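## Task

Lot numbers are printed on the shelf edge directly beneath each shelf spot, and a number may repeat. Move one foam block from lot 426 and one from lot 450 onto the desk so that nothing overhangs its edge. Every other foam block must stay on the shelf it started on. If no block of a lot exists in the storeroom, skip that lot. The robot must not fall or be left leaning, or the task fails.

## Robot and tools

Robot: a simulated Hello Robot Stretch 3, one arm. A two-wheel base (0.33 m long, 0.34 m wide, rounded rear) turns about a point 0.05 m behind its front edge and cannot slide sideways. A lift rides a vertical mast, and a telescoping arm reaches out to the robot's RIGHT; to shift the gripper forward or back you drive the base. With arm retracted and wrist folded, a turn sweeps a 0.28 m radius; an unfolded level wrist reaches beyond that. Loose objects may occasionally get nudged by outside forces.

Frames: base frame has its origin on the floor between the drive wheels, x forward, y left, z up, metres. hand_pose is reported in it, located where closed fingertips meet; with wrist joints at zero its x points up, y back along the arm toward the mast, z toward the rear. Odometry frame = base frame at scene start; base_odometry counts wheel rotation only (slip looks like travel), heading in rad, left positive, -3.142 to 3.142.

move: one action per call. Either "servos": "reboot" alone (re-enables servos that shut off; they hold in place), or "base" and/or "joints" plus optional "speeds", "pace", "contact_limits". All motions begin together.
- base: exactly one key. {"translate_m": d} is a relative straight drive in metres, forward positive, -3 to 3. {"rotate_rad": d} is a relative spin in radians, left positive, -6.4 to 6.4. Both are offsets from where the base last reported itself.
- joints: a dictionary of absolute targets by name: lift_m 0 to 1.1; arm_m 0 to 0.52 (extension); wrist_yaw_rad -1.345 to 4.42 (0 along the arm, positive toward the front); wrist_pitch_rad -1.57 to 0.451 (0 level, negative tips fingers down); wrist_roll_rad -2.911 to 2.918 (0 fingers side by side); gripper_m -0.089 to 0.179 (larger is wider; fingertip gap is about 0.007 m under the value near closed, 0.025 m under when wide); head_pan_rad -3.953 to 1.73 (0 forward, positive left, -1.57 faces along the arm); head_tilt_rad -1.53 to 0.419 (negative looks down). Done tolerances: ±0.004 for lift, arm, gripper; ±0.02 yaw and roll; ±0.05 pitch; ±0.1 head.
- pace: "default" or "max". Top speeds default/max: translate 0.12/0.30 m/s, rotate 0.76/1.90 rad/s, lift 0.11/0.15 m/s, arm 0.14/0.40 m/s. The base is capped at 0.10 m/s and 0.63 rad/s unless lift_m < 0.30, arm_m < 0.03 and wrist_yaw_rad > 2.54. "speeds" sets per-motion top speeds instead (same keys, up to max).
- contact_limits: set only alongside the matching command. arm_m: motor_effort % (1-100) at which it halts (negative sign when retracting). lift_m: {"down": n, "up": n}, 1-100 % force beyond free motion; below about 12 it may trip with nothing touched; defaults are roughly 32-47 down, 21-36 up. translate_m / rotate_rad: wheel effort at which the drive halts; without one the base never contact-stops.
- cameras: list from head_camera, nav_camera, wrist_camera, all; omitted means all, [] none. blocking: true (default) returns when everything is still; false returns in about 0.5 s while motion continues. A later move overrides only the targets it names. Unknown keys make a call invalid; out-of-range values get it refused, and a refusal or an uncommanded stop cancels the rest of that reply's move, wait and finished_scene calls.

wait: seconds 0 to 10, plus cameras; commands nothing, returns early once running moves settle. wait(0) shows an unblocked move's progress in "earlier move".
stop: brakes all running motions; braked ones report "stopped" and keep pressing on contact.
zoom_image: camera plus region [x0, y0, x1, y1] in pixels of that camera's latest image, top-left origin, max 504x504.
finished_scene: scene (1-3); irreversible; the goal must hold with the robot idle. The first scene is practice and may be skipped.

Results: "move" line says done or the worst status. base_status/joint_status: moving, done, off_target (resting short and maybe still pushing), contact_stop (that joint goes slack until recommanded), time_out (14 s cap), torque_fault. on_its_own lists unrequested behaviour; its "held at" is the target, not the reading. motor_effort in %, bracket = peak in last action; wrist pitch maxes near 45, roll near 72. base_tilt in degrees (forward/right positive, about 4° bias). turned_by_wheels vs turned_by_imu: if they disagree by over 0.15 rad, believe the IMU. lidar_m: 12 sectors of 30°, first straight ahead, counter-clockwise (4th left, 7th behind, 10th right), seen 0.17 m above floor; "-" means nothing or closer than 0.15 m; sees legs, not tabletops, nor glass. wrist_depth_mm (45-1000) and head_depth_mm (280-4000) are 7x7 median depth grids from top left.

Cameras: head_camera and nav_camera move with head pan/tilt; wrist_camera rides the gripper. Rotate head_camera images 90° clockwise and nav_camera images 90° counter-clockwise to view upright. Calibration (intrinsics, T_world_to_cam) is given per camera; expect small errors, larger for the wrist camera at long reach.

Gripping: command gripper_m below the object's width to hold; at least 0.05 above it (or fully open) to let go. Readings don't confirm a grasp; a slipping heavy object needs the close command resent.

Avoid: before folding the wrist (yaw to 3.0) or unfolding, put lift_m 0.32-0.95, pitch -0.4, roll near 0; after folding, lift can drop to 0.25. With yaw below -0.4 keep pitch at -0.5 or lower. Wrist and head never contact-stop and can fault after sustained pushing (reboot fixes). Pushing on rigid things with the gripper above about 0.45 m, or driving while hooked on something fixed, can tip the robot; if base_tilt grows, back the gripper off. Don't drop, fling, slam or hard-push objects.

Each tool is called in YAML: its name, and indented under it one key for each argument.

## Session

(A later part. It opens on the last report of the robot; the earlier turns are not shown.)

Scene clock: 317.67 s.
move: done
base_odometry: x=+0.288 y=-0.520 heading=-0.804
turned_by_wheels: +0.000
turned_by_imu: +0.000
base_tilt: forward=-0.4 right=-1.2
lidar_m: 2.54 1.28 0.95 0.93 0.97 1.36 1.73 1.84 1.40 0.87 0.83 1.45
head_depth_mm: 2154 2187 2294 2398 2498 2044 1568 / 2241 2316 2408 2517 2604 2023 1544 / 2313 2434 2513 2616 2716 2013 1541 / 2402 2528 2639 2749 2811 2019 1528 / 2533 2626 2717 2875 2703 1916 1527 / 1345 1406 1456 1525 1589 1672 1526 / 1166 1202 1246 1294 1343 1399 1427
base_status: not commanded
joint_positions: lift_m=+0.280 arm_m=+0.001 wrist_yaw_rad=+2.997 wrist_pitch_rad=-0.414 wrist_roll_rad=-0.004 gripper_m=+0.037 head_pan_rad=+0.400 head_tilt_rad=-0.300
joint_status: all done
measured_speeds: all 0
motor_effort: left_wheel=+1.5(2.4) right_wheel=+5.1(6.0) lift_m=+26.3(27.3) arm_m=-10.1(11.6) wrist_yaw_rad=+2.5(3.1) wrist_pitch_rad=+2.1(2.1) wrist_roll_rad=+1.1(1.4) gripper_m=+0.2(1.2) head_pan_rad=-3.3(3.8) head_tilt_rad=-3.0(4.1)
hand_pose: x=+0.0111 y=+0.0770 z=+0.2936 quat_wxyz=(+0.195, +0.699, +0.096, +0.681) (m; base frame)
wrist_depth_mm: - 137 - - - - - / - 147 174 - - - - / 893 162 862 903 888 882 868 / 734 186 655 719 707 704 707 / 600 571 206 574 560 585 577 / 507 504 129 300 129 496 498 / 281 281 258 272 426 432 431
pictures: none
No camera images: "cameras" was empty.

move:
  base: {"translate_m":2.08}
  joints: {"head_pan_rad":0.7,"head_tilt_rad":-0.3}
  pace: "max"
  cameras: []

move:
  base: {"rotate_rad":1.596}
  joints: {"head_pan_rad":0.0,"head_tilt_rad":-0.3}
  pace: "max"
  cameras: ["head_camera","nav_camera"]

Scene clock: 342.20 s.
move: done
base_odometry: x=+1.731 y=-2.018 heading=-0.804
turned_by_wheels: +0.000
turned_by_imu: +0.002
base_tilt: forward=-0.2 right=-1.1
lidar_m: 0.48 0.50 0.71 2.16 1.10 1.26 3.76 1.33 1.32 1.42 0.66 0.50
head_depth_mm: 416 429 442 458 474 492 512 / 447 462 480 497 517 537 561 / 484 503 523 543 568 593 620 / 528 548 573 600 628 661 694 / 581 606 636 669 704 747 787 / 644 677 716 757 803 853 912 / 725 765 816 869 936 1000 1082
base_status: done
joint_positions: lift_m=+0.280 arm_m=+0.001 wrist_yaw_rad=+2.998 wrist_pitch_rad=-0.414 wrist_roll_rad=-0.004 gripper_m=+0.037 head_pan_rad=+0.700 head_tilt_rad=-0.300
joint_status: all done
measured_speeds: all 0
motor_effort: left_wheel=-0.9(10.6) right_wheel=+6.9(15.9) lift_m=+25.1(29.6) arm_m=-7.0(10.2) wrist_yaw_rad=+1.6(3.0) wrist_pitch_rad=+2.2(2.3) wrist_roll_rad=+1.1(1.3) gripper_m=+0.7(1.0) head_pan_rad=-3.4(5.5) head_tilt_rad=-0.1(5.3)
hand_pose: x=+0.0110 y=+0.0770 z=+0.2936 quat_wxyz=(+0.195, +0.699, +0.096, +0.681) (m; base frame)
wrist_depth_mm: - 137 - - - - - / - 148 - - - - - / 883 161 873 900 888 848 - / 732 186 660 706 702 703 - / 604 574 205 568 569 577 558 / 507 507 129 300 129 497 490 / 280 279 258 273 423 433 429
pictures: none
No camera images: "cameras" was empty.

Scene clock: 344.33 s.
move: done
base_odometry: x=+1.731 y=-2.018 heading=+0.792
turned_by_wheels: +1.596
turned_by_imu: +1.565
base_tilt: forward=-0.4 right=-1.4
lidar_m: 2.21 1.01 1.27 3.77 1.33 1.32 1.43 0.66 0.50 0.48 0.51 0.72
head_depth_mm: 1542 1492 1461 1422 1390 1364 1340 / 1997 2081 2139 2129 2071 1865 1548 / 2006 2102 2196 2317 2434 2038 1549 / 2004 2085 2201 2306 2440 1997 1531 / 2005 2114 2187 2331 2426 1984 1531 / 2027 2099 2214 2318 2428 1984 1519 / 1993 2109 2195 2331 2424 1879 1470
base_status: done
joint_positions: lift_m=+0.280 arm_m=+0.001 wrist_yaw_rad=+2.998 wrist_pitch_rad=-0.414 wrist_roll_rad=-0.004 gripper_m=+0.037 head_pan_rad=-0.004 head_tilt_rad=-0.300
joint_status: all done
measured_speeds: all 0
motor_effort: left_wheel=-5.6(15.5) right_wheel=+7.4(14.9) lift_m=+25.4(25.7) arm_m=-11.9(13.0) wrist_yaw_rad=+1.1(2.9) wrist_pitch_rad=+2.1(2.3) wrist_roll_rad=+1.2(1.3) gripper_m=+0.4(1.0) head_pan_rad=+3.2(4.4) head_tilt_rad=+0.9(3.1)
hand_pose: x=+0.0110 y=+0.0770 z=+0.2936 quat_wxyz=(+0.195, +0.699, +0.096, +0.681) (m; base frame)
wrist_depth_mm: - 137 - - - - - / - 148 - - - - - / 884 162 864 916 879 884 886 / 736 186 664 710 716 701 699 / 597 578 206 572 562 582 574 / 507 507 129 302 128 496 496 / 281 279 257 272 424 432 431
pictures: head_camera (sideways), nav_camera (sideways)
camera_calibration:
head_camera: T_world_to_cam=[[-0.245384, -0.0452672, -0.968369, 1.27736], [0.0448322, 0.997311, -0.0579806, 0.0747995], [0.968389, -0.0576416, -0.242694, 0.265565], [0, 0, 0, 1]] pos_world=[0.0529201, -0.0014682, 1.30574]
nav_camera: T_world_to_cam=[[0.270657, 0.0159722, 0.962543, -1.2114], [0.0102969, -0.999853, 0.013696, 0.0322474], [0.962621, 0.00620432, -0.270781, 0.299746], [0, 0, 0, 1]] pos_world=[0.0389993, 0.0497316, 1.24675]

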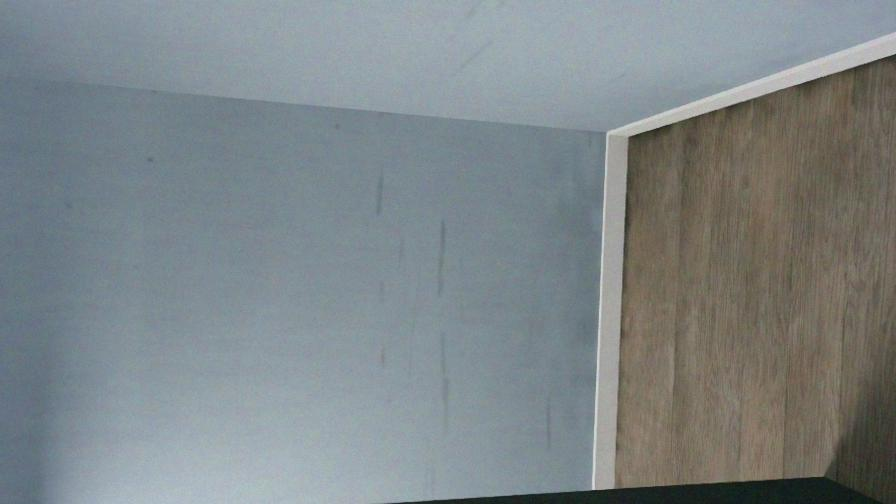

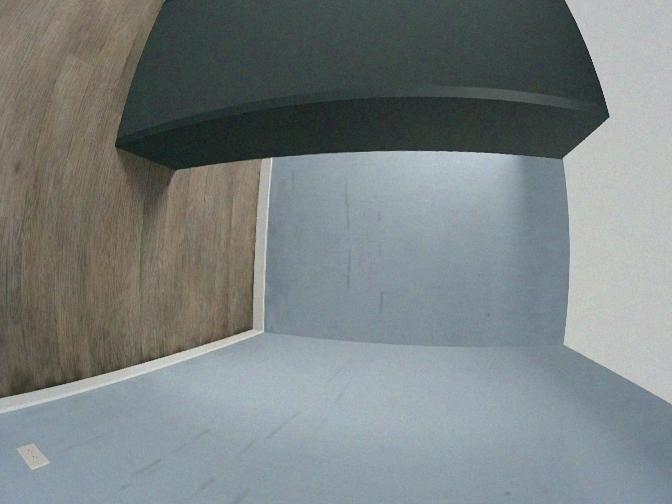

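move:
  base: {"translate_m":1.4}
  joints: {"head_pan_rad":1.7,"head_tilt_rad":-0.35}
  pace: "max"
  cameras: ["head_camera","nav_camera"]

Scene clock: 359.87 s.
move: done
base_odometry: x=+2.714 y=-1.022 heading=+0.792
turned_by_wheels: +0.000
turned_by_imu: +0.000
base_tilt: forward=-0.1 right=-1.2
lidar_m: 0.93 0.98 1.38 0.49 0.50 0.71 1.83 0.73 0.55 0.54 0.57 0.80
head_depth_mm: 3515 3591 3839 - 2680 1920 1497 / 3563 3715 - - 2667 1895 1481 / 1170 1992 2169 3455 2427 1871 1482 / 402 439 1276 901 724 1079 966 / 397 419 444 472 504 539 581 / 404 426 452 482 514 551 594 / 410 431 457 489 - - -
base_status: done
joint_positions: lift_m=+0.280 arm_m=+0.001 wrist_yaw_rad=+2.998 wrist_pitch_rad=-0.414 wrist_roll_rad=-0.004 gripper_m=+0.037 head_pan_rad=+1.700 head_tilt_rad=-0.350
joint_status: all done
measured_speeds: all 0
motor_effort: left_wheel=+4.0(13.1) right_wheel=+2.4(13.9) lift_m=+26.7(27.3) arm_m=-4.8(10.0) wrist_yaw_rad=+2.2(3.1) wrist_pitch_rad=+2.1(2.2) wrist_roll_rad=+1.2(1.3) gripper_m=+0.4(0.9) head_pan_rad=-3.0(6.2) head_tilt_rad=-3.2(7.7)
hand_pose: x=+0.0110 y=+0.0770 z=+0.2936 quat_wxyz=(+0.195, +0.699, +0.096, +0.681) (m; base frame)
wrist_depth_mm: - 137 - - - - - / - 147 522 - - - - / - 161 194 923 913 880 875 / - 178 188 704 701 705 700 / 599 580 206 577 571 587 581 / 511 505 129 299 129 490 501 / 281 281 257 273 425 437 429
pictures: head_camera (sideways), nav_camera (sideways)
camera_calibration:
head_camera: T_world_to_cam=[[0.0836233, -0.284687, -0.954966, 1.25785], [-0.994049, -0.0909755, -0.0599247, 0.0836762], [-0.0698188, 0.954294, -0.290601, 0.334221], [0, 0, 0, 1]] pos_world=[0.00132737, 0.0467618, 1.30335]
nav_camera: T_world_to_cam=[[-0.0578668, 0.313345, 0.947875, -1.19027], [0.989543, 0.143657, 0.0129211, 0.0272735], [-0.13212, 0.938711, -0.318382, 0.368385], [0, 0, 0, 1]] pos_world=[-0.0471947, 0.0232417, 1.24516]

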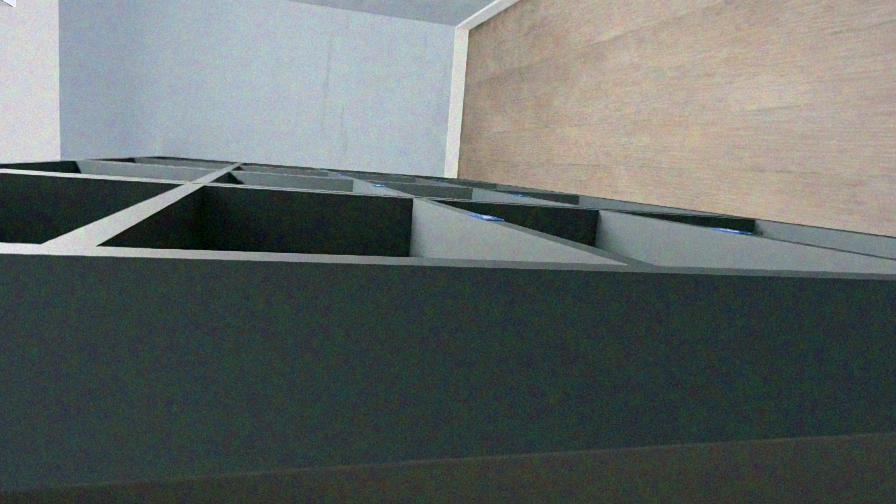

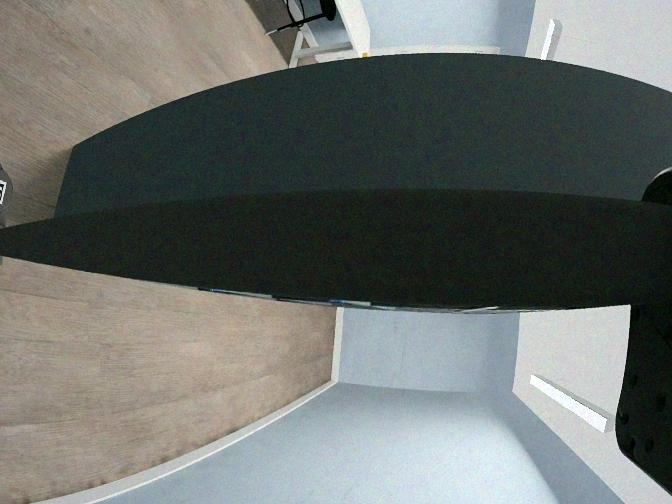

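move:
  base: {"translate_m":0.5}
  pace: "max"
  cameras: ["nav_camera"]

move:
  base: {"rotate_rad":-1.635}
  joints: {"head_pan_rad":-2.2,"head_tilt_rad":-0.35}
  pace: "max"
  cameras: ["head_camera","nav_camera"]

Scene clock: 377.23 s.
move: done
base_odometry: x=+3.066 y=-0.666 heading=+0.791
turned_by_wheels: +0.000
turned_by_imu: +0.001
base_tilt: forward=-0.4 right=-1.3
lidar_m: 0.44 0.46 0.65 2.02 1.39 0.74 1.89 0.76 0.57 0.56 0.59 0.45
head_depth_mm: 2763 2490 2266 2096 1940 1732 1482 / 3503 3730 3869 3760 2670 1920 1476 / 3599 3739 - - 2646 1877 1454 / 3611 3720 - - 2648 1875 1464 / 2090 2141 2274 2381 2462 1860 1463 / 1785 2094 1850 1978 1642 1662 1465 / 1202 1244 1335 1433 - - -
base_status: done
joint_positions: lift_m=+0.280 arm_m=+0.001 wrist_yaw_rad=+2.998 wrist_pitch_rad=-0.414 wrist_roll_rad=-0.004 gripper_m=+0.037 head_pan_rad=+1.700 head_tilt_rad=-0.350
joint_status: not commanded
measured_speeds: all 0
motor_effort: left_wheel=-1.1(13.4) right_wheel=+9.0(16.2) lift_m=+27.9(28.8) arm_m=+1.5(2.1) wrist_yaw_rad=+1.4(3.2) wrist_pitch_rad=+2.1(2.3) wrist_roll_rad=+1.0(1.3) gripper_m=+0.2(0.8) head_pan_rad=-2.7(3.5) head_tilt_rad=-2.8(3.4)
hand_pose: x=+0.0110 y=+0.0770 z=+0.2936 quat_wxyz=(+0.195, +0.699, +0.096, +0.681) (m; base frame)
wrist_depth_mm: - 137 - - - - 501 / - 147 - - - - 505 / 840 162 847 904 899 761 503 / 691 186 660 718 707 704 513 / 600 573 207 569 566 578 523 / 509 508 129 298 129 499 482 / 281 279 257 273 423 432 434
pictures: nav_camera (sideways)
camera_calibration:
nav_camera: T_world_to_cam=[[-0.0578668, 0.313345, 0.947875, -1.19027], [0.989543, 0.143657, 0.0129211, 0.0272735], [-0.13212, 0.938711, -0.318382, 0.368385], [0, 0, 0, 1]] pos_world=[-0.0471947, 0.0232417, 1.24516]

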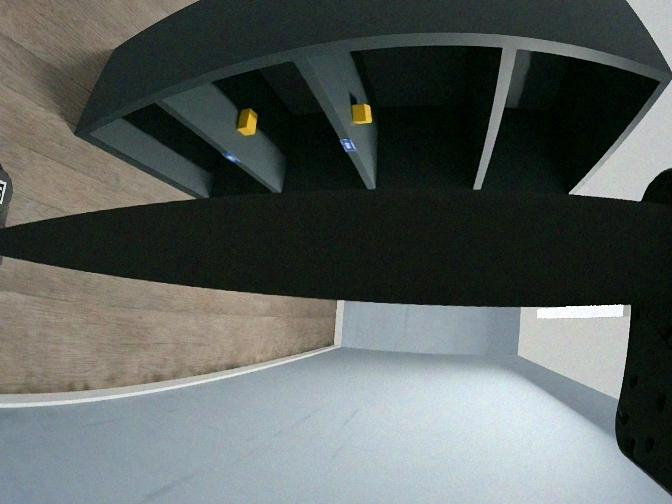

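Scene clock: 380.17 s.
move: done
base_odometry: x=+3.066 y=-0.666 heading=-0.843
turned_by_wheels: -1.635
turned_by_imu: -1.604
base_tilt: forward=-0.3 right=-1.3
lidar_m: 0.56 0.58 0.46 0.44 0.45 0.62 1.70 1.45 0.73 2.20 0.79 0.58
head_depth_mm: 1352 1254 1456 1259 1519 1567 1447 / 1277 1262 1473 1080 1589 1188 1394 / 1162 795 1343 1092 1487 1124 1347 / 648 675 710 752 803 869 928 / 745 785 829 885 941 1003 1078 / 881 939 1001 1082 1173 1731 1363 / 2913 3011 3171 3300 2547 1823 1455
base_status: done
joint_positions: lift_m=+0.280 arm_m=+0.001 wrist_yaw_rad=+2.998 wrist_pitch_rad=-0.414 wrist_roll_rad=-0.004 gripper_m=+0.037 head_pan_rad=-2.208 head_tilt_rad=-0.350
joint_status: all done
measured_speeds: translate_m=+0.000 rotate_rad=+0.000 lift_m=+0.000 arm_m=+0.000 wrist_yaw_rad=+0.000 wrist_pitch_rad=+0.000 wrist_roll_rad=+0.000 head_pan_rad=+0.024 head_tilt_rad=+0.000
motor_effort: left_wheel=+6.7(14.9) right_wheel=-8.5(15.1) lift_m=+28.4(28.8) arm_m=-12.5(13.4) wrist_yaw_rad=+0.9(2.7) wrist_pitch_rad=+2.1(2.2) wrist_roll_rad=+1.0(1.3) gripper_m=+0.3(1.0) head_pan_rad=+3.2(5.2) head_tilt_rad=-2.6(4.6)
hand_pose: x=+0.0110 y=+0.0770 z=+0.2936 quat_wxyz=(+0.195, +0.699, +0.096, +0.681) (m; base frame)
wrist_depth_mm: 414 137 435 444 459 468 481 / 449 147 468 484 492 514 527 / 491 161 500 529 536 546 - / 535 186 189 - - - - / 564 556 202 554 560 577 576 / 512 505 128 299 129 497 495 / 282 279 259 273 423 433 429
pictures: head_camera (sideways), nav_camera (sideways)
camera_calibration:
head_camera: T_world_to_cam=[[0.137244, 0.263063, -0.954967, 1.25752], [0.779118, -0.624007, -0.0599228, 0.0729232], [-0.61167, -0.735808, -0.290598, 0.337542], [0, 0, 0, 1]] pos_world=[-0.0229376, -0.0369356, 1.30335]
nav_camera: T_world_to_cam=[[-0.175646, -0.265858, 0.947876, -1.18953], [-0.812451, 0.582886, 0.0129347, 0.0382995], [-0.555942, -0.767831, -0.318378, 0.371053], [0, 0, 0, 1]] pos_world=[0.0284637, -0.0536639, 1.24516]

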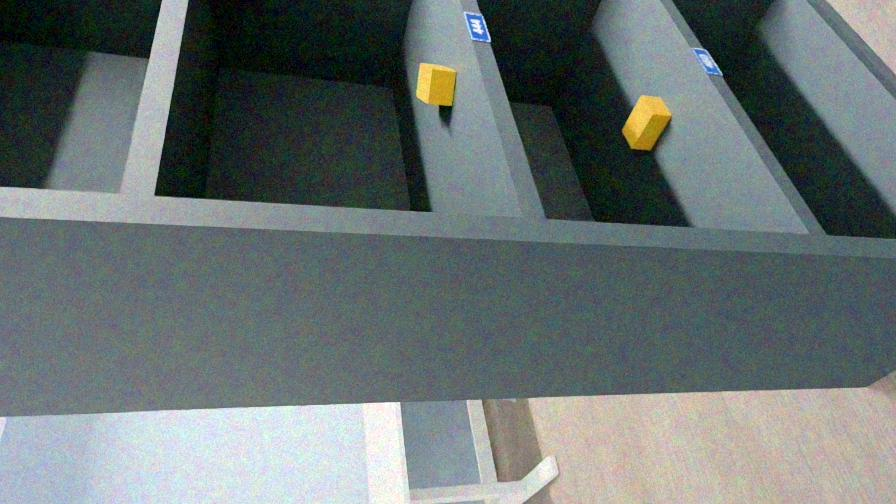

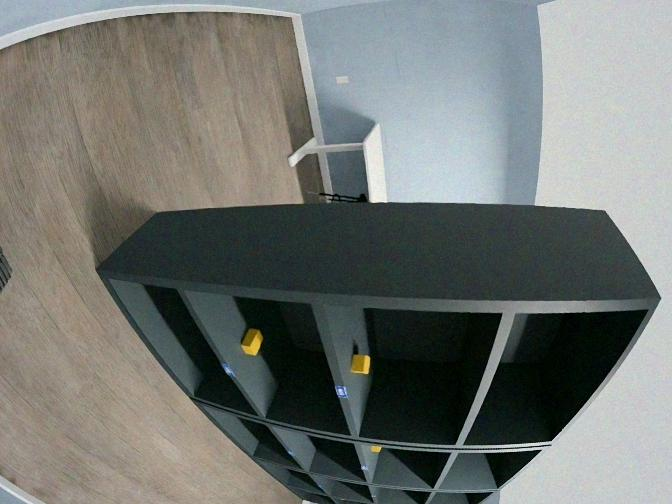

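zoom_image:
  camera: "head_camera"
  region: [400, 0, 760, 160]

move:
  base: {"translate_m":-0.55}
  joints: {"head_pan_rad":-2.3,"head_tilt_rad":-0.45}
  pace: "max"
  cameras: ["head_camera","nav_camera"]

zoom_image:
  camera: "head_camera"
  region: [250, 0, 750, 300]

Scaled by 1.400 from the camera's 896x504 image, which has a finer 1280x720 frame.

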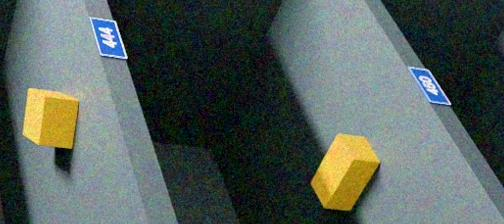

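Scene clock: 390.20 s.
move: done
base_odometry: x=+2.700 y=-0.255 heading=-0.843
turned_by_wheels: +0.000
turned_by_imu: -0.001
base_tilt: forward=-0.3 right=-1.2
lidar_m: 1.10 0.62 0.45 0.44 0.45 0.62 1.70 0.97 1.06 0.57 1.57 1.15
head_depth_mm: 968 1677 1695 1815 1889 1671 1369 / 802 869 942 1055 1340 1593 1363 / 842 933 993 1027 1141 1242 1310 / 860 1039 1111 939 1253 1107 1277 / 642 1116 1193 855 1310 997 1260 / 651 1040 1100 738 1239 954 1166 / 674 958 1021 771 1147 980 814
base_status: done
joint_positions: lift_m=+0.280 arm_m=+0.001 wrist_yaw_rad=+2.998 wrist_pitch_rad=-0.414 wrist_roll_rad=-0.004 gripper_m=+0.037 head_pan_rad=-2.300 head_tilt_rad=-0.451
joint_status: all done
measured_speeds: all 0
motor_effort: left_wheel=+0.7(11.6) right_wheel=-9.9(17.3) lift_m=+27.6(29.9) arm_m=-11.9(12.8) wrist_yaw_rad=+2.0(3.7) wrist_pitch_rad=+2.1(2.2) wrist_roll_rad=+1.0(1.3) gripper_m=+0.3(1.0) head_pan_rad=-3.6(4.7) head_tilt_rad=-1.5(5.0)
hand_pose: x=+0.0110 y=+0.0770 z=+0.2936 quat_wxyz=(+0.195, +0.699, +0.096, +0.681) (m; base frame)
wrist_depth_mm: 413 137 432 443 457 468 481 / 447 148 467 482 487 511 526 / 488 161 499 525 532 546 - / 531 187 189 - - - - / 556 554 203 547 563 581 577 / 510 509 129 300 129 496 493 / 281 279 259 272 422 432 427
pictures: head_camera (sideways), nav_camera (sideways)
camera_calibration:
head_camera: T_world_to_cam=[[0.223943, 0.320133, -0.920524, 1.21204], [0.722848, -0.688088, -0.0634449, 0.0778295], [-0.653712, -0.651191, -0.3855, 0.461293], [0, 0, 0, 1]] pos_world=[-0.026135, -0.0340714, 1.29848]
nav_camera: T_world_to_cam=[[-0.261837, -0.31871, 0.91097, -1.14088], [-0.756454, 0.653948, 0.0113638, 0.0399832], [-0.599348, -0.686132, -0.412317, 0.493453], [0, 0, 0, 1]] pos_world=[0.0272713, -0.0511832, 1.24231]

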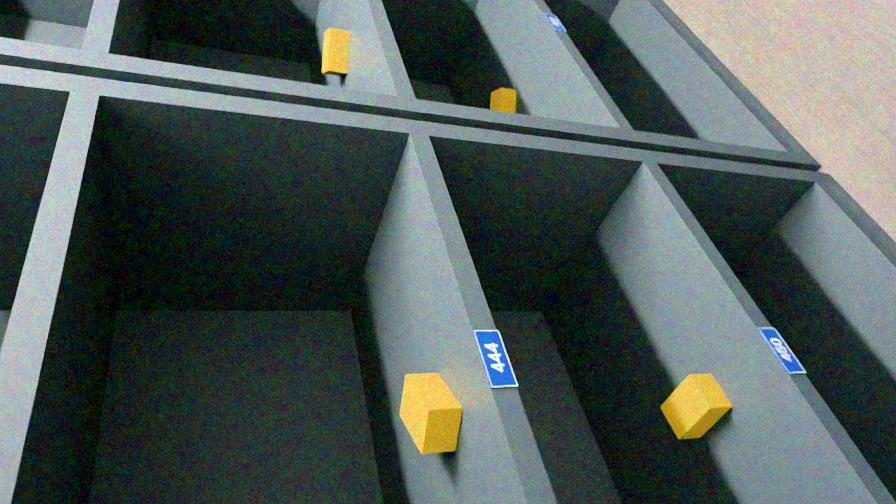

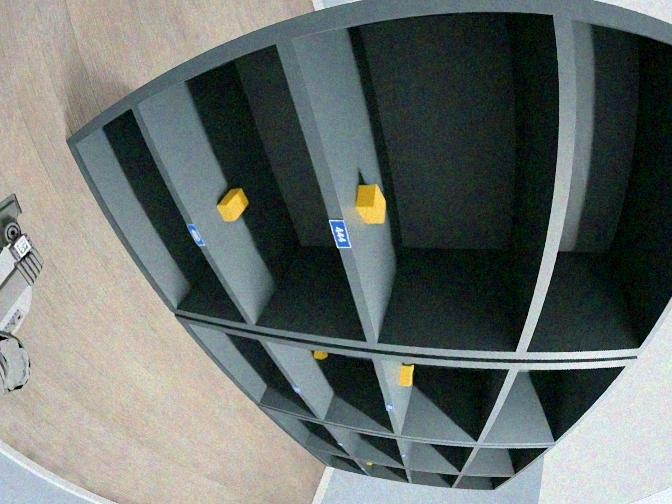

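Scaled by 1.008 from the camera's 896x504 image, which has a finer 1280x720 frame.

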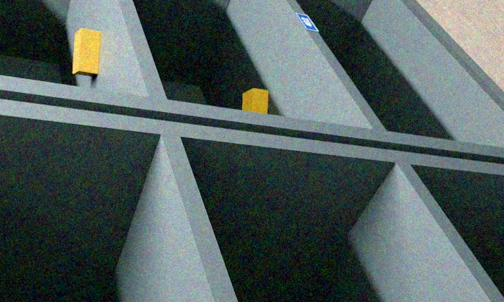

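zoom_image:
  camera: "head_camera"
  region: [640, 310, 820, 450]

zoom_image:
  camera: "head_camera"
  region: [520, 0, 600, 50]

zoom_image:
  camera: "nav_camera"
  region: [250, 330, 450, 490]

Scaled by 2.800 from the camera's 896x504 image, which has a finer 1280x720 frame.

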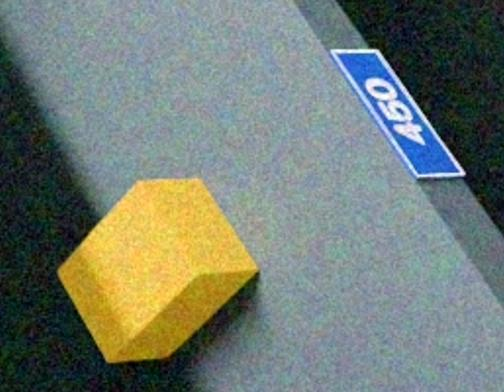

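Scaled by 6.300 from the camera's 896x504 image, which has a finer 1280x720 frame.

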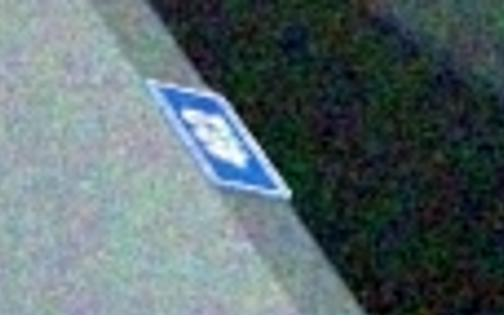

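Scaled by 2.520 from the camera's 672x504 image, which has a finer 792x594 frame.

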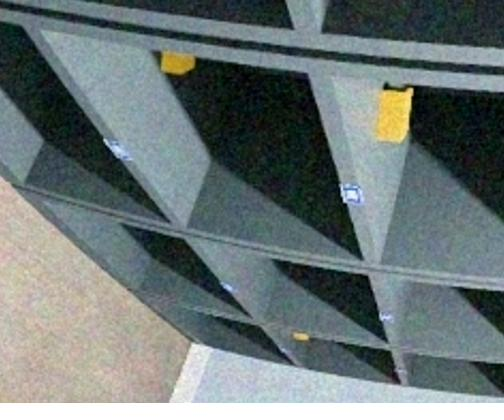

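move:
  base: {"translate_m":-0.354}
  joints: {"head_pan_rad":-1.75,"head_tilt_rad":-0.65}
  pace: "max"
  cameras: []

move:
  joints: {"lift_m":0.5}
  pace: "max"
  cameras: []

move:
  joints: {"wrist_yaw_rad":0.0,"gripper_m":0.179}
  pace: "max"
  cameras: []

move:
  joints: {"wrist_pitch_rad":-0.06,"arm_m":0.14,"lift_m":0.475}
  cameras: ["wrist_camera","head_camera"]

Scene clock: 432.60 s.
move: done
base_odometry: x=+2.464 y=+0.009 heading=-0.843
turned_by_wheels: +0.000
turned_by_imu: +0.000
base_tilt: forward=-0.3 right=-1.2
lidar_m: 1.45 0.62 0.45 0.44 0.45 0.62 1.68 1.46 0.72 1.02 0.70 1.51
head_depth_mm: 782 797 756 833 895 1040 1194 / 884 959 792 1024 1013 1103 1186 / 867 959 780 1219 1036 1270 1176 / 848 941 772 1195 1032 1239 1149 / 833 923 686 1169 992 1225 1145 / 818 903 703 1149 1015 898 1114 / 806 889 742 1123 1014 896 1113
base_status: done
joint_positions: lift_m=+0.280 arm_m=+0.001 wrist_yaw_rad=+2.998 wrist_pitch_rad=-0.414 wrist_roll_rad=-0.004 gripper_m=+0.037 head_pan_rad=-1.748 head_tilt_rad=-0.650
joint_status: all done
measured_speeds: all 0
motor_effort: left_wheel=-0.6(12.8) right_wheel=-9.3(15.4) lift_m=+26.7(26.7) arm_m=-11.2(12.4) wrist_yaw_rad=+0.8(3.4) wrist_pitch_rad=+2.2(2.2) wrist_roll_rad=+1.2(1.3) gripper_m=+0.3(0.7) head_pan_rad=-3.0(5.2) head_tilt_rad=-5.1(9.8)
hand_pose: x=+0.0110 y=+0.0770 z=+0.2936 quat_wxyz=(+0.195, +0.699, +0.096, +0.681) (m; base frame)
wrist_depth_mm: 407 137 426 440 454 465 479 / 444 148 465 480 497 511 523 / 484 162 504 527 531 535 - / 532 187 189 - - - - / 563 554 203 553 562 579 581 / 513 507 129 300 129 499 498 / 279 279 257 272 426 438 431
pictures: none
No camera images: "cameras" was empty.

Scene clock: 434.87 s.
move: done
base_odometry: x=+2.464 y=+0.009 heading=-0.843
turned_by_wheels: +0.000
turned_by_imu: +0.000
base_tilt: forward=-0.3 right=-1.2
lidar_m: 1.45 0.62 0.45 0.43 0.45 0.62 1.68 1.46 0.72 1.02 0.70 1.51
head_depth_mm: 780 800 753 831 894 1043 1209 / 884 956 791 1018 1008 1098 1182 / 869 962 782 1224 1030 1273 1179 / 850 943 772 1189 1031 1236 1155 / 834 924 686 1184 991 1223 1145 / 820 904 705 1149 1016 900 1112 / 806 886 741 1119 1009 890 1109
base_status: not commanded
joint_positions: lift_m=+0.500 arm_m=+0.001 wrist_yaw_rad=+2.998 wrist_pitch_rad=-0.414 wrist_roll_rad=-0.004 gripper_m=+0.037 head_pan_rad=-1.750 head_tilt_rad=-0.650
joint_status: all done
measured_speeds: all 0
motor_effort: left_wheel=-0.7(0.8) right_wheel=-9.4(9.9) lift_m=+26.5(31.5) arm_m=-11.5(12.0) wrist_yaw_rad=+0.9(3.0) wrist_pitch_rad=+2.2(2.3) wrist_roll_rad=+1.0(1.3) gripper_m=+0.1(1.0) head_pan_rad=-3.5(3.6) head_tilt_rad=-4.9(5.7)
hand_pose: x=+0.0110 y=+0.0770 z=+0.5135 quat_wxyz=(+0.195, +0.699, +0.096, +0.681) (m; base frame)
wrist_depth_mm: 409 137 427 445 453 465 477 / 442 148 464 480 497 507 525 / 484 162 500 523 537 542 - / 524 183 189 - - - - / - - 203 149 152 - - / - - 129 150 126 736 749 / 658 672 263 671 642 659 657
pictures: none
No camera images: "cameras" was empty.

Scene clock: 436.83 s.
move: done
base_odometry: x=+2.464 y=+0.009 heading=-0.843
turned_by_wheels: +0.000
turned_by_imu: +0.000
base_tilt: forward=-0.4 right=-1.3
lidar_m: 1.45 0.62 0.45 0.44 0.45 0.62 1.69 1.46 0.72 1.02 0.70 1.51
head_depth_mm: 777 794 755 829 897 1040 1204 / 883 955 793 1014 1016 1095 1183 / 867 960 783 1218 1037 1280 1181 / 845 945 772 1188 1032 1237 1154 / 834 923 687 1170 990 1229 1140 / 820 905 705 1147 1018 898 1119 / 804 890 742 1120 1010 889 1112
base_status: not commanded
joint_positions: lift_m=+0.500 arm_m=+0.001 wrist_yaw_rad=+0.003 wrist_pitch_rad=-0.414 wrist_roll_rad=-0.004 gripper_m=+0.179 head_pan_rad=-1.750 head_tilt_rad=-0.650
joint_status: all done
measured_speeds: all 0
motor_effort: left_wheel=-0.3(1.0) right_wheel=-9.4(10.0) lift_m=+23.8(26.5) arm_m=-10.4(12.0) wrist_yaw_rad=-3.3(7.3) wrist_pitch_rad=+2.1(2.3) wrist_roll_rad=+0.8(1.3) gripper_m=+0.4(83.1) head_pan_rad=-3.3(3.7) head_tilt_rad=-4.1(4.8)
hand_pose: x=-0.0208 y=-0.3704 z=+0.5135 quat_wxyz=(+0.694, +0.147, -0.690, -0.144) (m; base frame)
wrist_depth_mm: - - - - - - - / - - 331 326 323 321 318 / - - - - - - - / - - - - - - - / - 146 - - - - - / 118 126 - - - - - / 646 - - - - - 105
pictures: none
No camera images: "cameras" was empty.

Scene clock: 439.10 s.
move: done
base_odometry: x=+2.464 y=+0.009 heading=-0.843
turned_by_wheels: +0.000
turned_by_imu: +0.000
base_tilt: forward=-0.4 right=-1.1
lidar_m: 1.45 0.62 0.45 0.44 0.45 0.62 1.68 1.46 0.72 1.02 0.70 1.51
head_depth_mm: 777 793 756 831 895 1047 1200 / 882 959 792 1014 1010 1097 1186 / 864 961 783 1217 1039 1275 1175 / 848 943 770 1195 1026 1238 558 / 832 922 685 1175 996 1228 620 / 820 905 705 1150 1016 876 1118 / 805 888 741 1122 1005 891 1117
base_status: not commanded
joint_positions: lift_m=+0.475 arm_m=+0.140 wrist_yaw_rad=+0.003 wrist_pitch_rad=-0.084 wrist_roll_rad=-0.004 gripper_m=+0.179 head_pan_rad=-1.750 head_tilt_rad=-0.650
joint_status: all done
measured_speeds: all 0
motor_effort: left_wheel=-0.3(0.7) right_wheel=-9.5(10.0) lift_m=+25.4(26.6) arm_m=+11.7(14.2) wrist_yaw_rad=-3.2(4.6) wrist_pitch_rad=+3.9(6.4) wrist_roll_rad=+1.1(1.3) gripper_m=+0.4(1.0) head_pan_rad=-2.6(3.5) head_tilt_rad=-3.3(4.9)
hand_pose: x=-0.0207 y=-0.5383 z=+0.5683 quat_wxyz=(+0.708, +0.031, -0.705, -0.029) (m; base frame)
wrist_depth_mm: - - - - - - 558 / - - - - - - 585 / - - - - - - 613 / - - - - - - 328 / 261 244 262 262 262 262 263 / - 216 217 - 211 209 203 / - - - - - - 105
pictures: head_camera (sideways), wrist_camera
camera_calibration:
head_camera: T_world_to_cam=[[0.0547203, 0.56158, -0.825611, 1.08925], [0.978203, -0.196025, -0.0685022, 0.0828218], [-0.20031, -0.803867, -0.560066, 0.685633], [0, 0, 0, 1]] pos_world=[-0.00328178, -0.0443102, 1.28897]
wrist_camera: T_world_to_cam=[[-0.998885, -0.0464202, -0.00863273, -0.0341918], [-0.00479687, 0.281659, -0.959503, 0.729327], [0.0469718, -0.958391, -0.281567, -0.188793], [0, 0, 0, 1]] pos_world=[-0.0217872, -0.387946, 0.646338]

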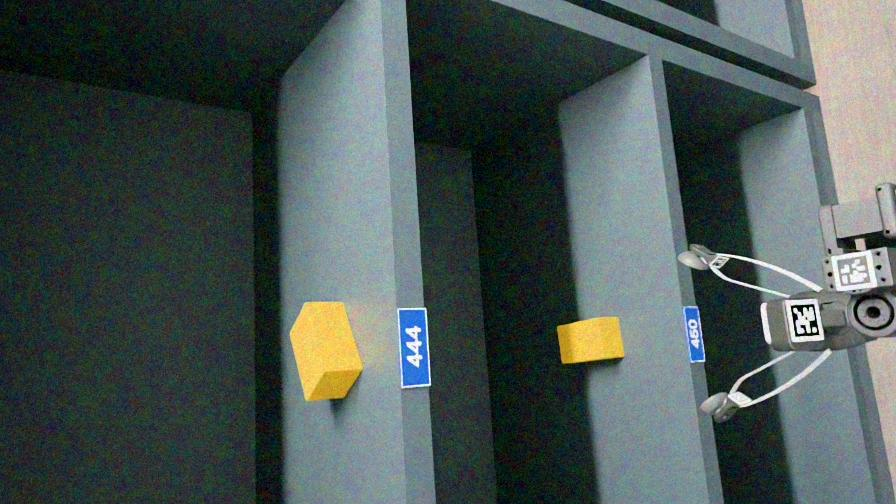

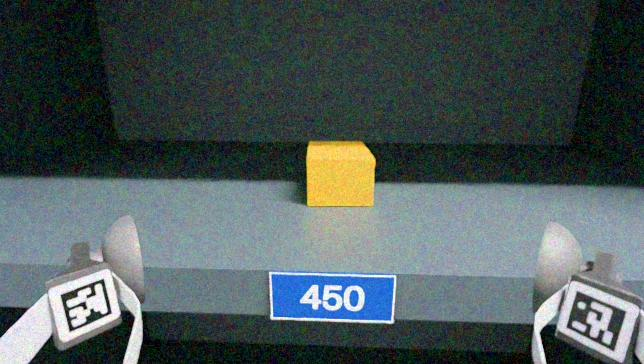

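move:
  joints: {"arm_m":0.338}
  contact_limits: {"arm_m":35}
  cameras: ["wrist_camera"]

move:
  joints: {"gripper_m":0.02}
  cameras: ["wrist_camera"]

Scene clock: 452.93 s.
move: done
base_odometry: x=+2.464 y=+0.009 heading=-0.843
turned_by_wheels: +0.000
turned_by_imu: +0.000
base_tilt: forward=-0.4 right=-1.1
lidar_m: 1.45 0.62 0.45 0.44 0.45 0.62 1.69 1.46 0.72 1.02 0.70 1.51
head_depth_mm: 778 798 754 831 896 1044 1204 / 884 956 792 1016 1012 1094 1190 / 866 963 780 1219 1040 1274 1173 / 851 945 769 1193 1025 704 1127 / 834 921 687 1178 991 716 1145 / 821 906 703 1153 1016 899 1120 / 808 887 743 1120 1009 892 1115
base_status: not commanded
joint_positions: lift_m=+0.475 arm_m=+0.338 wrist_yaw_rad=+0.003 wrist_pitch_rad=-0.083 wrist_roll_rad=-0.004 gripper_m=+0.179 head_pan_rad=-1.750 head_tilt_rad=-0.650
joint_status: all done
measured_speeds: all 0
motor_effort: left_wheel=-0.1(1.0) right_wheel=-9.4(10.2) lift_m=+28.2(29.8) arm_m=+12.7(14.5) wrist_yaw_rad=-2.8(4.1) wrist_pitch_rad=+3.9(4.0) wrist_roll_rad=+1.0(1.4) gripper_m=+0.9(1.2) head_pan_rad=-2.4(3.5) head_tilt_rad=-1.8(3.1)
contact_limits: arm_m 35 (drawing in: default 31, maximum 55; extending or still: default 39, maximum 69)
hand_pose: x=-0.0207 y=-0.7363 z=+0.5684 quat_wxyz=(+0.708, +0.031, -0.705, -0.029) (m; base frame)
wrist_depth_mm: - - - 399 398 395 391 / - - - - - - - / - - - - - - - / - - - - - - 328 / 259 243 260 154 244 259 261 / - 176 184 117 129 185 196 / 144 155 149 121 124 155 107
pictures: wrist_camera
camera_calibration:
wrist_camera: T_world_to_cam=[[-0.998885, -0.0464222, -0.00861809, -0.0433881], [-0.00479663, 0.281355, -0.959592, 0.785043], [0.0469711, -0.95848, -0.281264, -0.378678], [0, 0, 0, 1]] pos_world=[-0.0217872, -0.585846, 0.646438]

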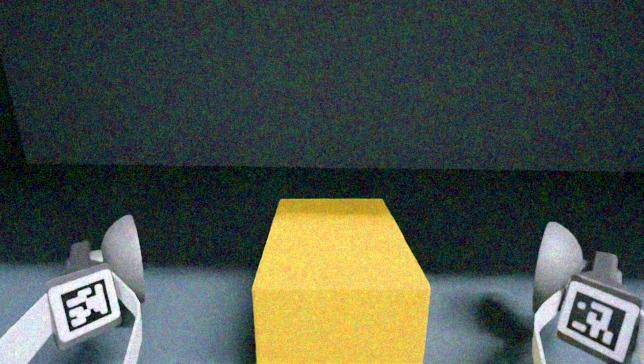

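Scene clock: 455.07 s.
move: done
base_odometry: x=+2.464 y=+0.009 heading=-0.843
turned_by_wheels: +0.000
turned_by_imu: +0.000
base_tilt: forward=-0.3 right=-1.2
lidar_m: 1.45 0.62 0.45 0.44 0.45 0.62 1.68 1.46 0.72 1.02 0.70 1.51
head_depth_mm: 778 795 755 833 893 1045 1205 / 881 956 791 1017 1011 1098 1184 / 867 965 781 1216 1038 1277 1173 / 850 942 768 1190 1027 705 1122 / 835 926 687 1172 967 716 1138 / 820 905 704 1151 1018 896 1116 / 804 885 741 1119 1006 893 1113
base_status: not commanded
joint_positions: lift_m=+0.475 arm_m=+0.338 wrist_yaw_rad=+0.003 wrist_pitch_rad=-0.083 wrist_roll_rad=-0.004 gripper_m=+0.021 head_pan_rad=-1.750 head_tilt_rad=-0.650
joint_status: all done
measured_speeds: all 0
motor_effort: left_wheel=-0.6(0.8) right_wheel=-9.0(10.2) lift_m=+26.7(28.3) arm_m=+11.7(13.6) wrist_yaw_rad=-1.9(4.8) wrist_pitch_rad=+3.8(4.0) wrist_roll_rad=+0.9(1.3) gripper_m=-21.3(92.2) head_pan_rad=-2.8(3.2) head_tilt_rad=-0.6(2.2)
contact_limits: arm_m 35 (drawing in: default 31, maximum 55; extending or still: default 39, maximum 69)
hand_pose: x=-0.0208 y=-0.7363 z=+0.5684 quat_wxyz=(+0.708, +0.031, -0.705, -0.029) (m; base frame)
wrist_depth_mm: - - - 404 398 393 394 / - - - - - - - / - - - - - - - / - - - - - - 328 / 258 258 155 155 152 260 261 / 194 194 129 118 126 195 196 / 149 101 144 122 125 122 156
pictures: wrist_camera
camera_calibration:
wrist_camera: T_world_to_cam=[[-0.998899, -0.0461343, -0.00853622, -0.0432723], [-0.00479419, 0.281356, -0.959591, 0.785043], [0.0466718, -0.958494, -0.281268, -0.37869], [0, 0, 0, 1]] pos_world=[-0.0217868, -0.585846, 0.646438]

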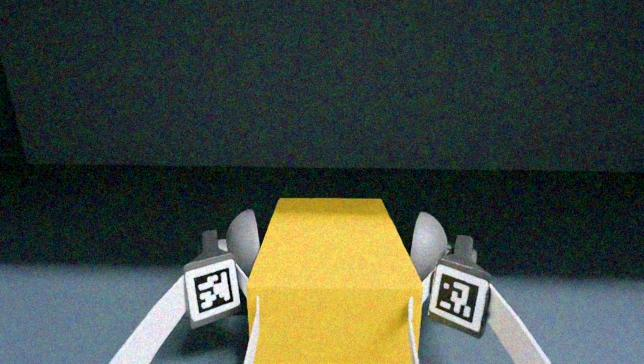

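move:
  joints: {"lift_m":0.56}
  cameras: ["wrist_camera"]

move:
  joints: {"arm_m":0.0}
  speeds: {"arm_m":0.2}
  cameras: ["wrist_camera"]

move:
  base: {"translate_m":0.9}
  joints: {"lift_m":0.84,"wrist_yaw_rad":1.57}
  cameras: ["wrist_camera"]

move:
  base: {"rotate_rad":-1.6}
  pace: "max"
  cameras: ["wrist_camera","nav_camera"]

Scene clock: 485.10 s.
move: done
base_odometry: x=+2.464 y=+0.009 heading=-0.843
turned_by_wheels: +0.000
turned_by_imu: +0.000
base_tilt: forward=-0.2 right=-1.2
lidar_m: 1.45 0.62 0.45 0.44 0.45 0.62 1.69 1.46 0.72 1.02 0.70 1.51
head_depth_mm: 779 797 753 829 889 1044 1215 / 879 957 792 1018 1008 1092 1182 / 864 958 783 1210 1037 1270 508 / 848 941 772 1191 1033 644 1149 / 837 926 686 1172 731 865 1146 / 819 906 704 1146 1014 899 1116 / 804 885 738 1126 1005 892 1104
base_status: not commanded
joint_positions: lift_m=+0.560 arm_m=+0.338 wrist_yaw_rad=+0.003 wrist_pitch_rad=-0.083 wrist_roll_rad=-0.004 gripper_m=+0.024 head_pan_rad=-1.750 head_tilt_rad=-0.650
joint_status: all done
measured_speeds: all 0
motor_effort: left_wheel=-0.3(0.9) right_wheel=-9.5(10.3) lift_m=+28.5(32.7) arm_m=+7.7(9.5) wrist_yaw_rad=-2.8(4.4) wrist_pitch_rad=+3.8(4.0) wrist_roll_rad=+1.2(1.3) gripper_m=-8.2(9.3) head_pan_rad=-2.2(3.0) head_tilt_rad=-0.5(0.9)
contact_limits: arm_m 35 (drawing in: default 31, maximum 55; extending or still: default 39, maximum 69)
hand_pose: x=-0.0208 y=-0.7363 z=+0.6534 quat_wxyz=(+0.708, +0.031, -0.705, -0.029) (m; base frame)
wrist_depth_mm: - - - 401 397 393 395 / - - - - - - - / - - - - - - - / - - - - - - - / - - 150 157 148 - - / 323 - 129 118 126 312 327 / 286 254 123 121 124 122 276
pictures: wrist_camera
camera_calibration:
wrist_camera: T_world_to_cam=[[-0.998899, -0.0461343, -0.00853622, -0.0425467], [-0.00479419, 0.281356, -0.959591, 0.866608], [0.0466718, -0.958494, -0.281268, -0.354783], [0, 0, 0, 1]] pos_world=[-0.0217868, -0.585846, 0.731438]

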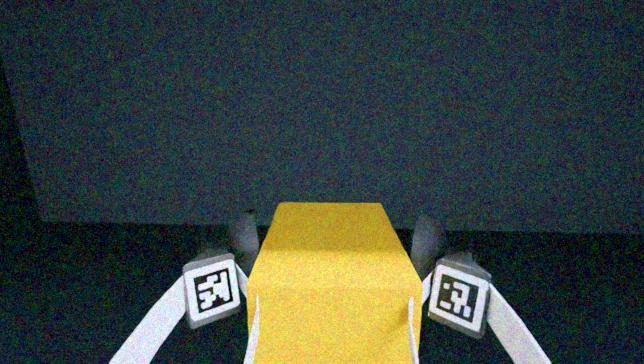

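Scene clock: 488.50 s.
move: done
base_odometry: x=+2.464 y=+0.009 heading=-0.843
turned_by_wheels: +0.000
turned_by_imu: +0.000
base_tilt: forward=-0.2 right=-1.2
lidar_m: 1.45 0.62 0.45 0.44 0.45 0.62 1.68 1.45 0.72 1.02 0.70 1.51
head_depth_mm: 778 797 755 828 893 1046 1208 / 881 959 792 1013 1016 1096 1185 / 864 968 781 1220 1038 1281 1177 / 848 940 774 1185 1028 1241 1153 / 833 921 688 1172 1021 878 1103 / 817 904 703 1145 1018 902 1114 / 809 887 741 1117 1010 891 1115
base_status: not commanded
joint_positions: lift_m=+0.560 arm_m=+0.001 wrist_yaw_rad=+0.003 wrist_pitch_rad=-0.083 wrist_roll_rad=-0.004 gripper_m=+0.024 head_pan_rad=-1.750 head_tilt_rad=-0.650
joint_status: all done
measured_speeds: all 0
motor_effort: left_wheel=-0.3(0.8) right_wheel=-9.0(10.1) lift_m=+24.1(28.9) arm_m=-12.1(14.1) wrist_yaw_rad=-2.3(4.4) wrist_pitch_rad=+3.9(4.0) wrist_roll_rad=+1.0(1.3) gripper_m=-9.2(9.4) head_pan_rad=-2.0(2.7) head_tilt_rad=+1.3(1.6)
hand_pose: x=-0.0208 y=-0.3989 z=+0.6534 quat_wxyz=(+0.708, +0.031, -0.705, -0.029) (m; base frame)
wrist_depth_mm: - - - - - - - / - - - - - 709 - / - - - - - 742 - / - - - - - - - / - - 150 158 148 - - / - - 129 118 126 - - / - 93 122 121 122 107 -
pictures: wrist_camera
camera_calibration:
wrist_camera: T_world_to_cam=[[-0.998899, -0.0461343, -0.00853622, -0.026981], [-0.00479419, 0.281356, -0.959591, 0.771679], [0.0466718, -0.958494, -0.281268, -0.0313869], [0, 0, 0, 1]] pos_world=[-0.0217868, -0.248446, 0.731438]

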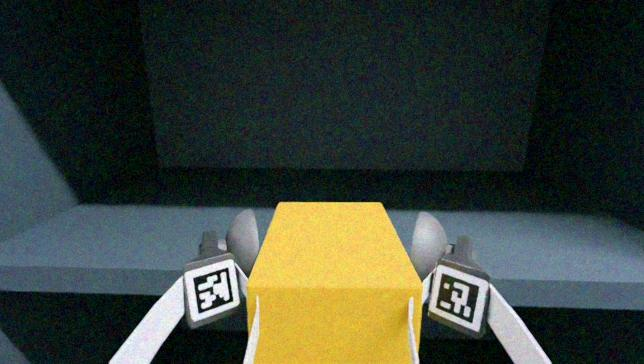

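Scene clock: 498.63 s.
move: done
base_odometry: x=+3.063 y=-0.663 heading=-0.843
turned_by_wheels: +0.000
turned_by_imu: +0.000
base_tilt: forward=-0.4 right=-1.1
lidar_m: 0.56 0.58 0.45 0.44 0.45 0.62 1.70 1.45 0.73 2.23 0.80 0.58
head_depth_mm: 817 833 857 875 913 1044 - / 2916 3010 1096 1120 1160 1205 - / 2815 2985 3090 2287 1707 1459 - / 2762 3083 3281 2271 1747 1413 - / 2768 3054 3211 2250 1722 1413 1139 / 2707 2968 3110 2233 1733 1403 1189 / 2666 2897 2955 2184 1714 1395 1203
base_status: done
joint_positions: lift_m=+0.840 arm_m=+0.001 wrist_yaw_rad=+1.567 wrist_pitch_rad=-0.083 wrist_roll_rad=-0.004 gripper_m=+0.024 head_pan_rad=-1.750 head_tilt_rad=-0.650
joint_status: all done
measured_speeds: all 0
motor_effort: left_wheel=+3.0(11.6) right_wheel=+6.7(10.7) lift_m=+24.4(33.6) arm_m=-8.5(12.8) wrist_yaw_rad=+2.8(5.3) wrist_pitch_rad=+3.9(4.0) wrist_roll_rad=+1.1(1.4) gripper_m=-8.6(9.6) head_pan_rad=-1.4(2.8) head_tilt_rad=+2.7(4.0)
hand_pose: x=+0.2320 y=-0.1466 z=+0.9334 quat_wxyz=(+0.523, +0.519, -0.478, +0.479) (m; base frame)
wrist_depth_mm: - - - - - - - / - - - - - - - / - - - - - - - / - - - - - - - / - - 150 157 148 - - / - - 129 118 126 - - / - - 123 121 121 107 -
pictures: wrist_camera
camera_calibration:
wrist_camera: T_world_to_cam=[[0.0398691, -0.999168, -0.00862898, -0.140981], [-0.281379, -0.00294045, -0.959592, 0.993083], [0.958768, 0.0406861, -0.281262, 0.212256], [0, 0, 0, 1]] pos_world=[0.0815483, -0.14658, 1.01144]

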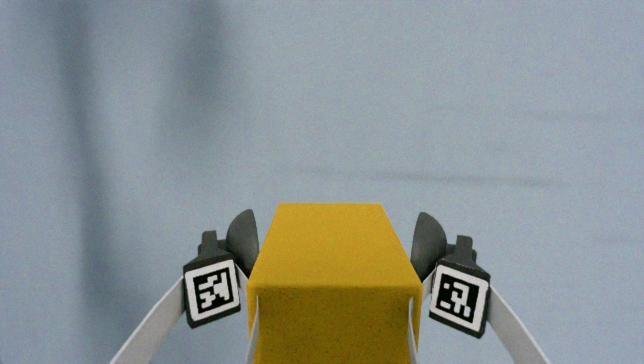

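Scene clock: 502.13 s.
move: done
base_odometry: x=+3.063 y=-0.663 heading=-2.442
turned_by_wheels: -1.600
turned_by_imu: -1.575
base_tilt: forward=-0.2 right=-1.1
lidar_m: 2.34 0.81 0.59 0.56 0.58 0.46 0.44 0.45 0.61 1.60 1.45 0.73
head_depth_mm: 762 781 802 824 850 868 - / 943 976 1006 1041 1084 1129 - / 1245 1301 1362 1426 1493 1429 - / 1838 1960 2087 2072 1749 1416 - / 3356 3689 3055 2230 1738 1403 1134 / 3358 3712 3113 2215 1724 1404 1184 / 3333 3714 3155 2228 1705 1399 1208
base_status: done
joint_positions: lift_m=+0.840 arm_m=+0.001 wrist_yaw_rad=+1.567 wrist_pitch_rad=-0.083 wrist_roll_rad=-0.004 gripper_m=+0.024 head_pan_rad=-1.750 head_tilt_rad=-0.650
joint_status: not commanded
measured_speeds: all 0
motor_effort: left_wheel=+8.1(12.6) right_wheel=-8.5(13.6) lift_m=+25.2(25.4) arm_m=-11.9(12.6) wrist_yaw_rad=+2.1(3.6) wrist_pitch_rad=+3.9(4.0) wrist_roll_rad=+1.1(1.3) gripper_m=-8.9(9.5) head_pan_rad=-1.2(2.1) head_tilt_rad=+2.4(4.4)
hand_pose: x=+0.2320 y=-0.1465 z=+0.9334 quat_wxyz=(+0.522, +0.519, -0.478, +0.479) (m; base frame)
wrist_depth_mm: - - - - - - - / - - - - - - - / - - - - - - - / - - - - - - - / - - 155 158 149 - - / - - 129 118 125 536 - / - - 123 121 122 107 -
pictures: nav_camera (sideways), wrist_camera
camera_calibration:
nav_camera: T_world_to_cam=[[-0.0872865, -0.577408, 0.811777, -1.0126], [-0.987014, 0.160438, 0.00798861, 0.045763], [-0.134852, -0.800537, -0.583913, 0.713942], [0, 0, 0, 1]] pos_world=[0.0530594, -0.0204856, 1.23852]
wrist_camera: T_world_to_cam=[[0.0402805, -0.999151, -0.00864208, -0.141], [-0.281373, -0.00304355, -0.959594, 0.993069], [0.958753, 0.0410845, -0.281257, 0.212312], [0, 0, 0, 1]] pos_world=[0.0815481, -0.14658, 1.01144]

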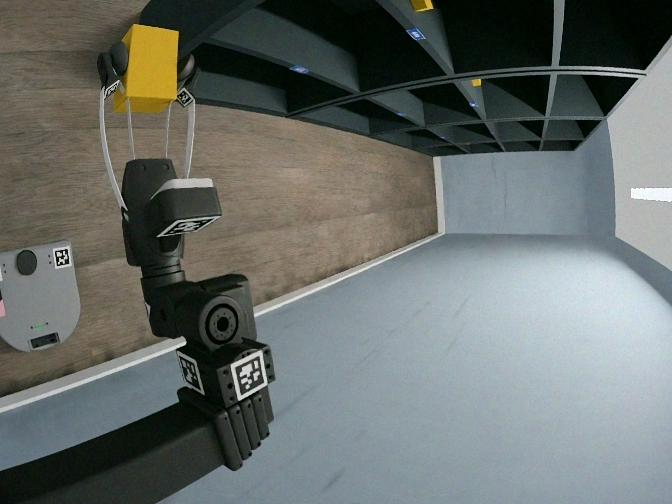

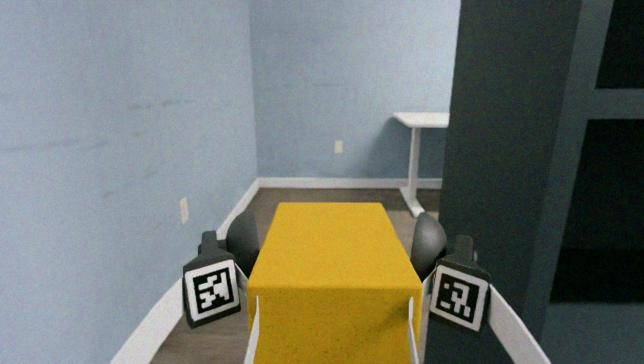

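move:
  base: {"translate_m":1.0}
  cameras: []

move:
  base: {"translate_m":0.9}
  cameras: ["wrist_camera"]

Scene clock: 524.23 s.
move: done
base_odometry: x=+2.298 y=-1.307 heading=-2.442
turned_by_wheels: +0.000
turned_by_imu: +0.000
base_tilt: forward=-0.3 right=-1.3
lidar_m: 2.32 0.84 0.60 0.58 0.60 0.81 1.43 1.48 0.46 0.44 2.73 2.02
head_depth_mm: 368 411 466 540 640 767 - / 361 402 454 524 617 731 - / 353 392 443 508 594 702 - / 346 384 431 493 577 657 - / 339 375 422 480 557 645 754 / 333 368 411 475 573 1331 1159 / 3195 3498 3084 2200 1717 1397 1200
base_status: done
joint_positions: lift_m=+0.840 arm_m=+0.001 wrist_yaw_rad=+1.567 wrist_pitch_rad=-0.083 wrist_roll_rad=-0.004 gripper_m=+0.024 head_pan_rad=-1.750 head_tilt_rad=-0.650
joint_status: not commanded
measured_speeds: all 0
motor_effort: left_wheel=+8.2(12.7) right_wheel=+1.1(10.4) lift_m=+26.6(27.6) arm_m=+0.1(9.6) wrist_yaw_rad=+2.3(3.3) wrist_pitch_rad=+3.9(4.0) wrist_roll_rad=+1.2(1.4) gripper_m=-8.8(9.6) head_pan_rad=-0.3(1.7) head_tilt_rad=+0.3(2.8)
hand_pose: x=+0.2320 y=-0.1465 z=+0.9334 quat_wxyz=(+0.522, +0.519, -0.478, +0.479) (m; base frame)
wrist_depth_mm: - - - - - - - / - - - - - - - / - - - - - - - / - - - - - - - / - - 154 158 152 - - / - - 129 118 125 - - / - - 123 121 123 - -
pictures: none
No camera images: "cameras" was empty.

Scene clock: 534.37 s.
move: done
base_odometry: x=+1.609 y=-1.886 heading=-2.442
turned_by_wheels: +0.000
turned_by_imu: +0.001
base_tilt: forward=-0.2 right=-1.1
lidar_m: 1.42 0.86 0.62 0.59 0.62 0.83 2.19 0.96 1.20 3.14 1.56 1.24
head_depth_mm: 1483 1529 1575 1612 1639 1481 - / 1851 1891 1988 2027 1765 1479 - / 2445 2547 2666 2281 1762 1464 - / 3252 3527 3227 2276 1750 1426 - / 3394 3701 3176 2274 1724 1407 1134 / 3283 3574 3113 2205 1724 1400 1188 / 3223 3511 3137 2209 1718 1390 1205
base_status: done
joint_positions: lift_m=+0.840 arm_m=+0.001 wrist_yaw_rad=+1.567 wrist_pitch_rad=-0.083 wrist_roll_rad=-0.004 gripper_m=+0.024 head_pan_rad=-1.750 head_tilt_rad=-0.650
joint_status: not commanded
measured_speeds: all 0
motor_effort: left_wheel=+7.7(11.9) right_wheel=+1.7(10.9) lift_m=+27.9(29.1) arm_m=+7.8(8.9) wrist_yaw_rad=+2.5(3.4) wrist_pitch_rad=+3.8(4.0) wrist_roll_rad=+1.1(1.3) gripper_m=-8.9(9.5) head_pan_rad=+1.0(1.0) head_tilt_rad=-0.4(1.6)
hand_pose: x=+0.2320 y=-0.1465 z=+0.9334 quat_wxyz=(+0.522, +0.519, -0.478, +0.479) (m; base frame)
wrist_depth_mm: - - - - - - - / - - - - - - - / - - - - - - - / - - - - - - - / - - 154 157 152 - - / - - 129 119 125 - - / - - 122 121 123 - -
pictures: wrist_camera
camera_calibration:
wrist_camera: T_world_to_cam=[[0.0402805, -0.999151, -0.00864208, -0.141], [-0.281373, -0.00304355, -0.959594, 0.993069], [0.958753, 0.0410845, -0.281257, 0.212312], [0, 0, 0, 1]] pos_world=[0.0815481, -0.14658, 1.01144]

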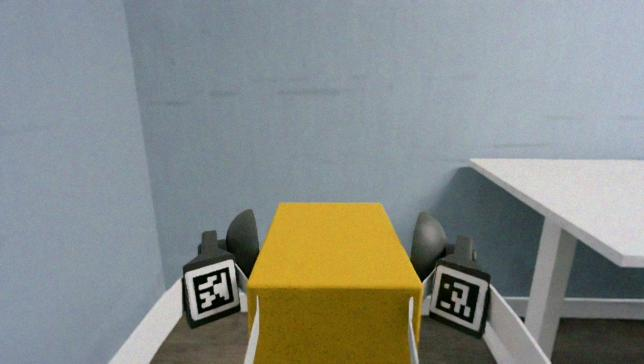

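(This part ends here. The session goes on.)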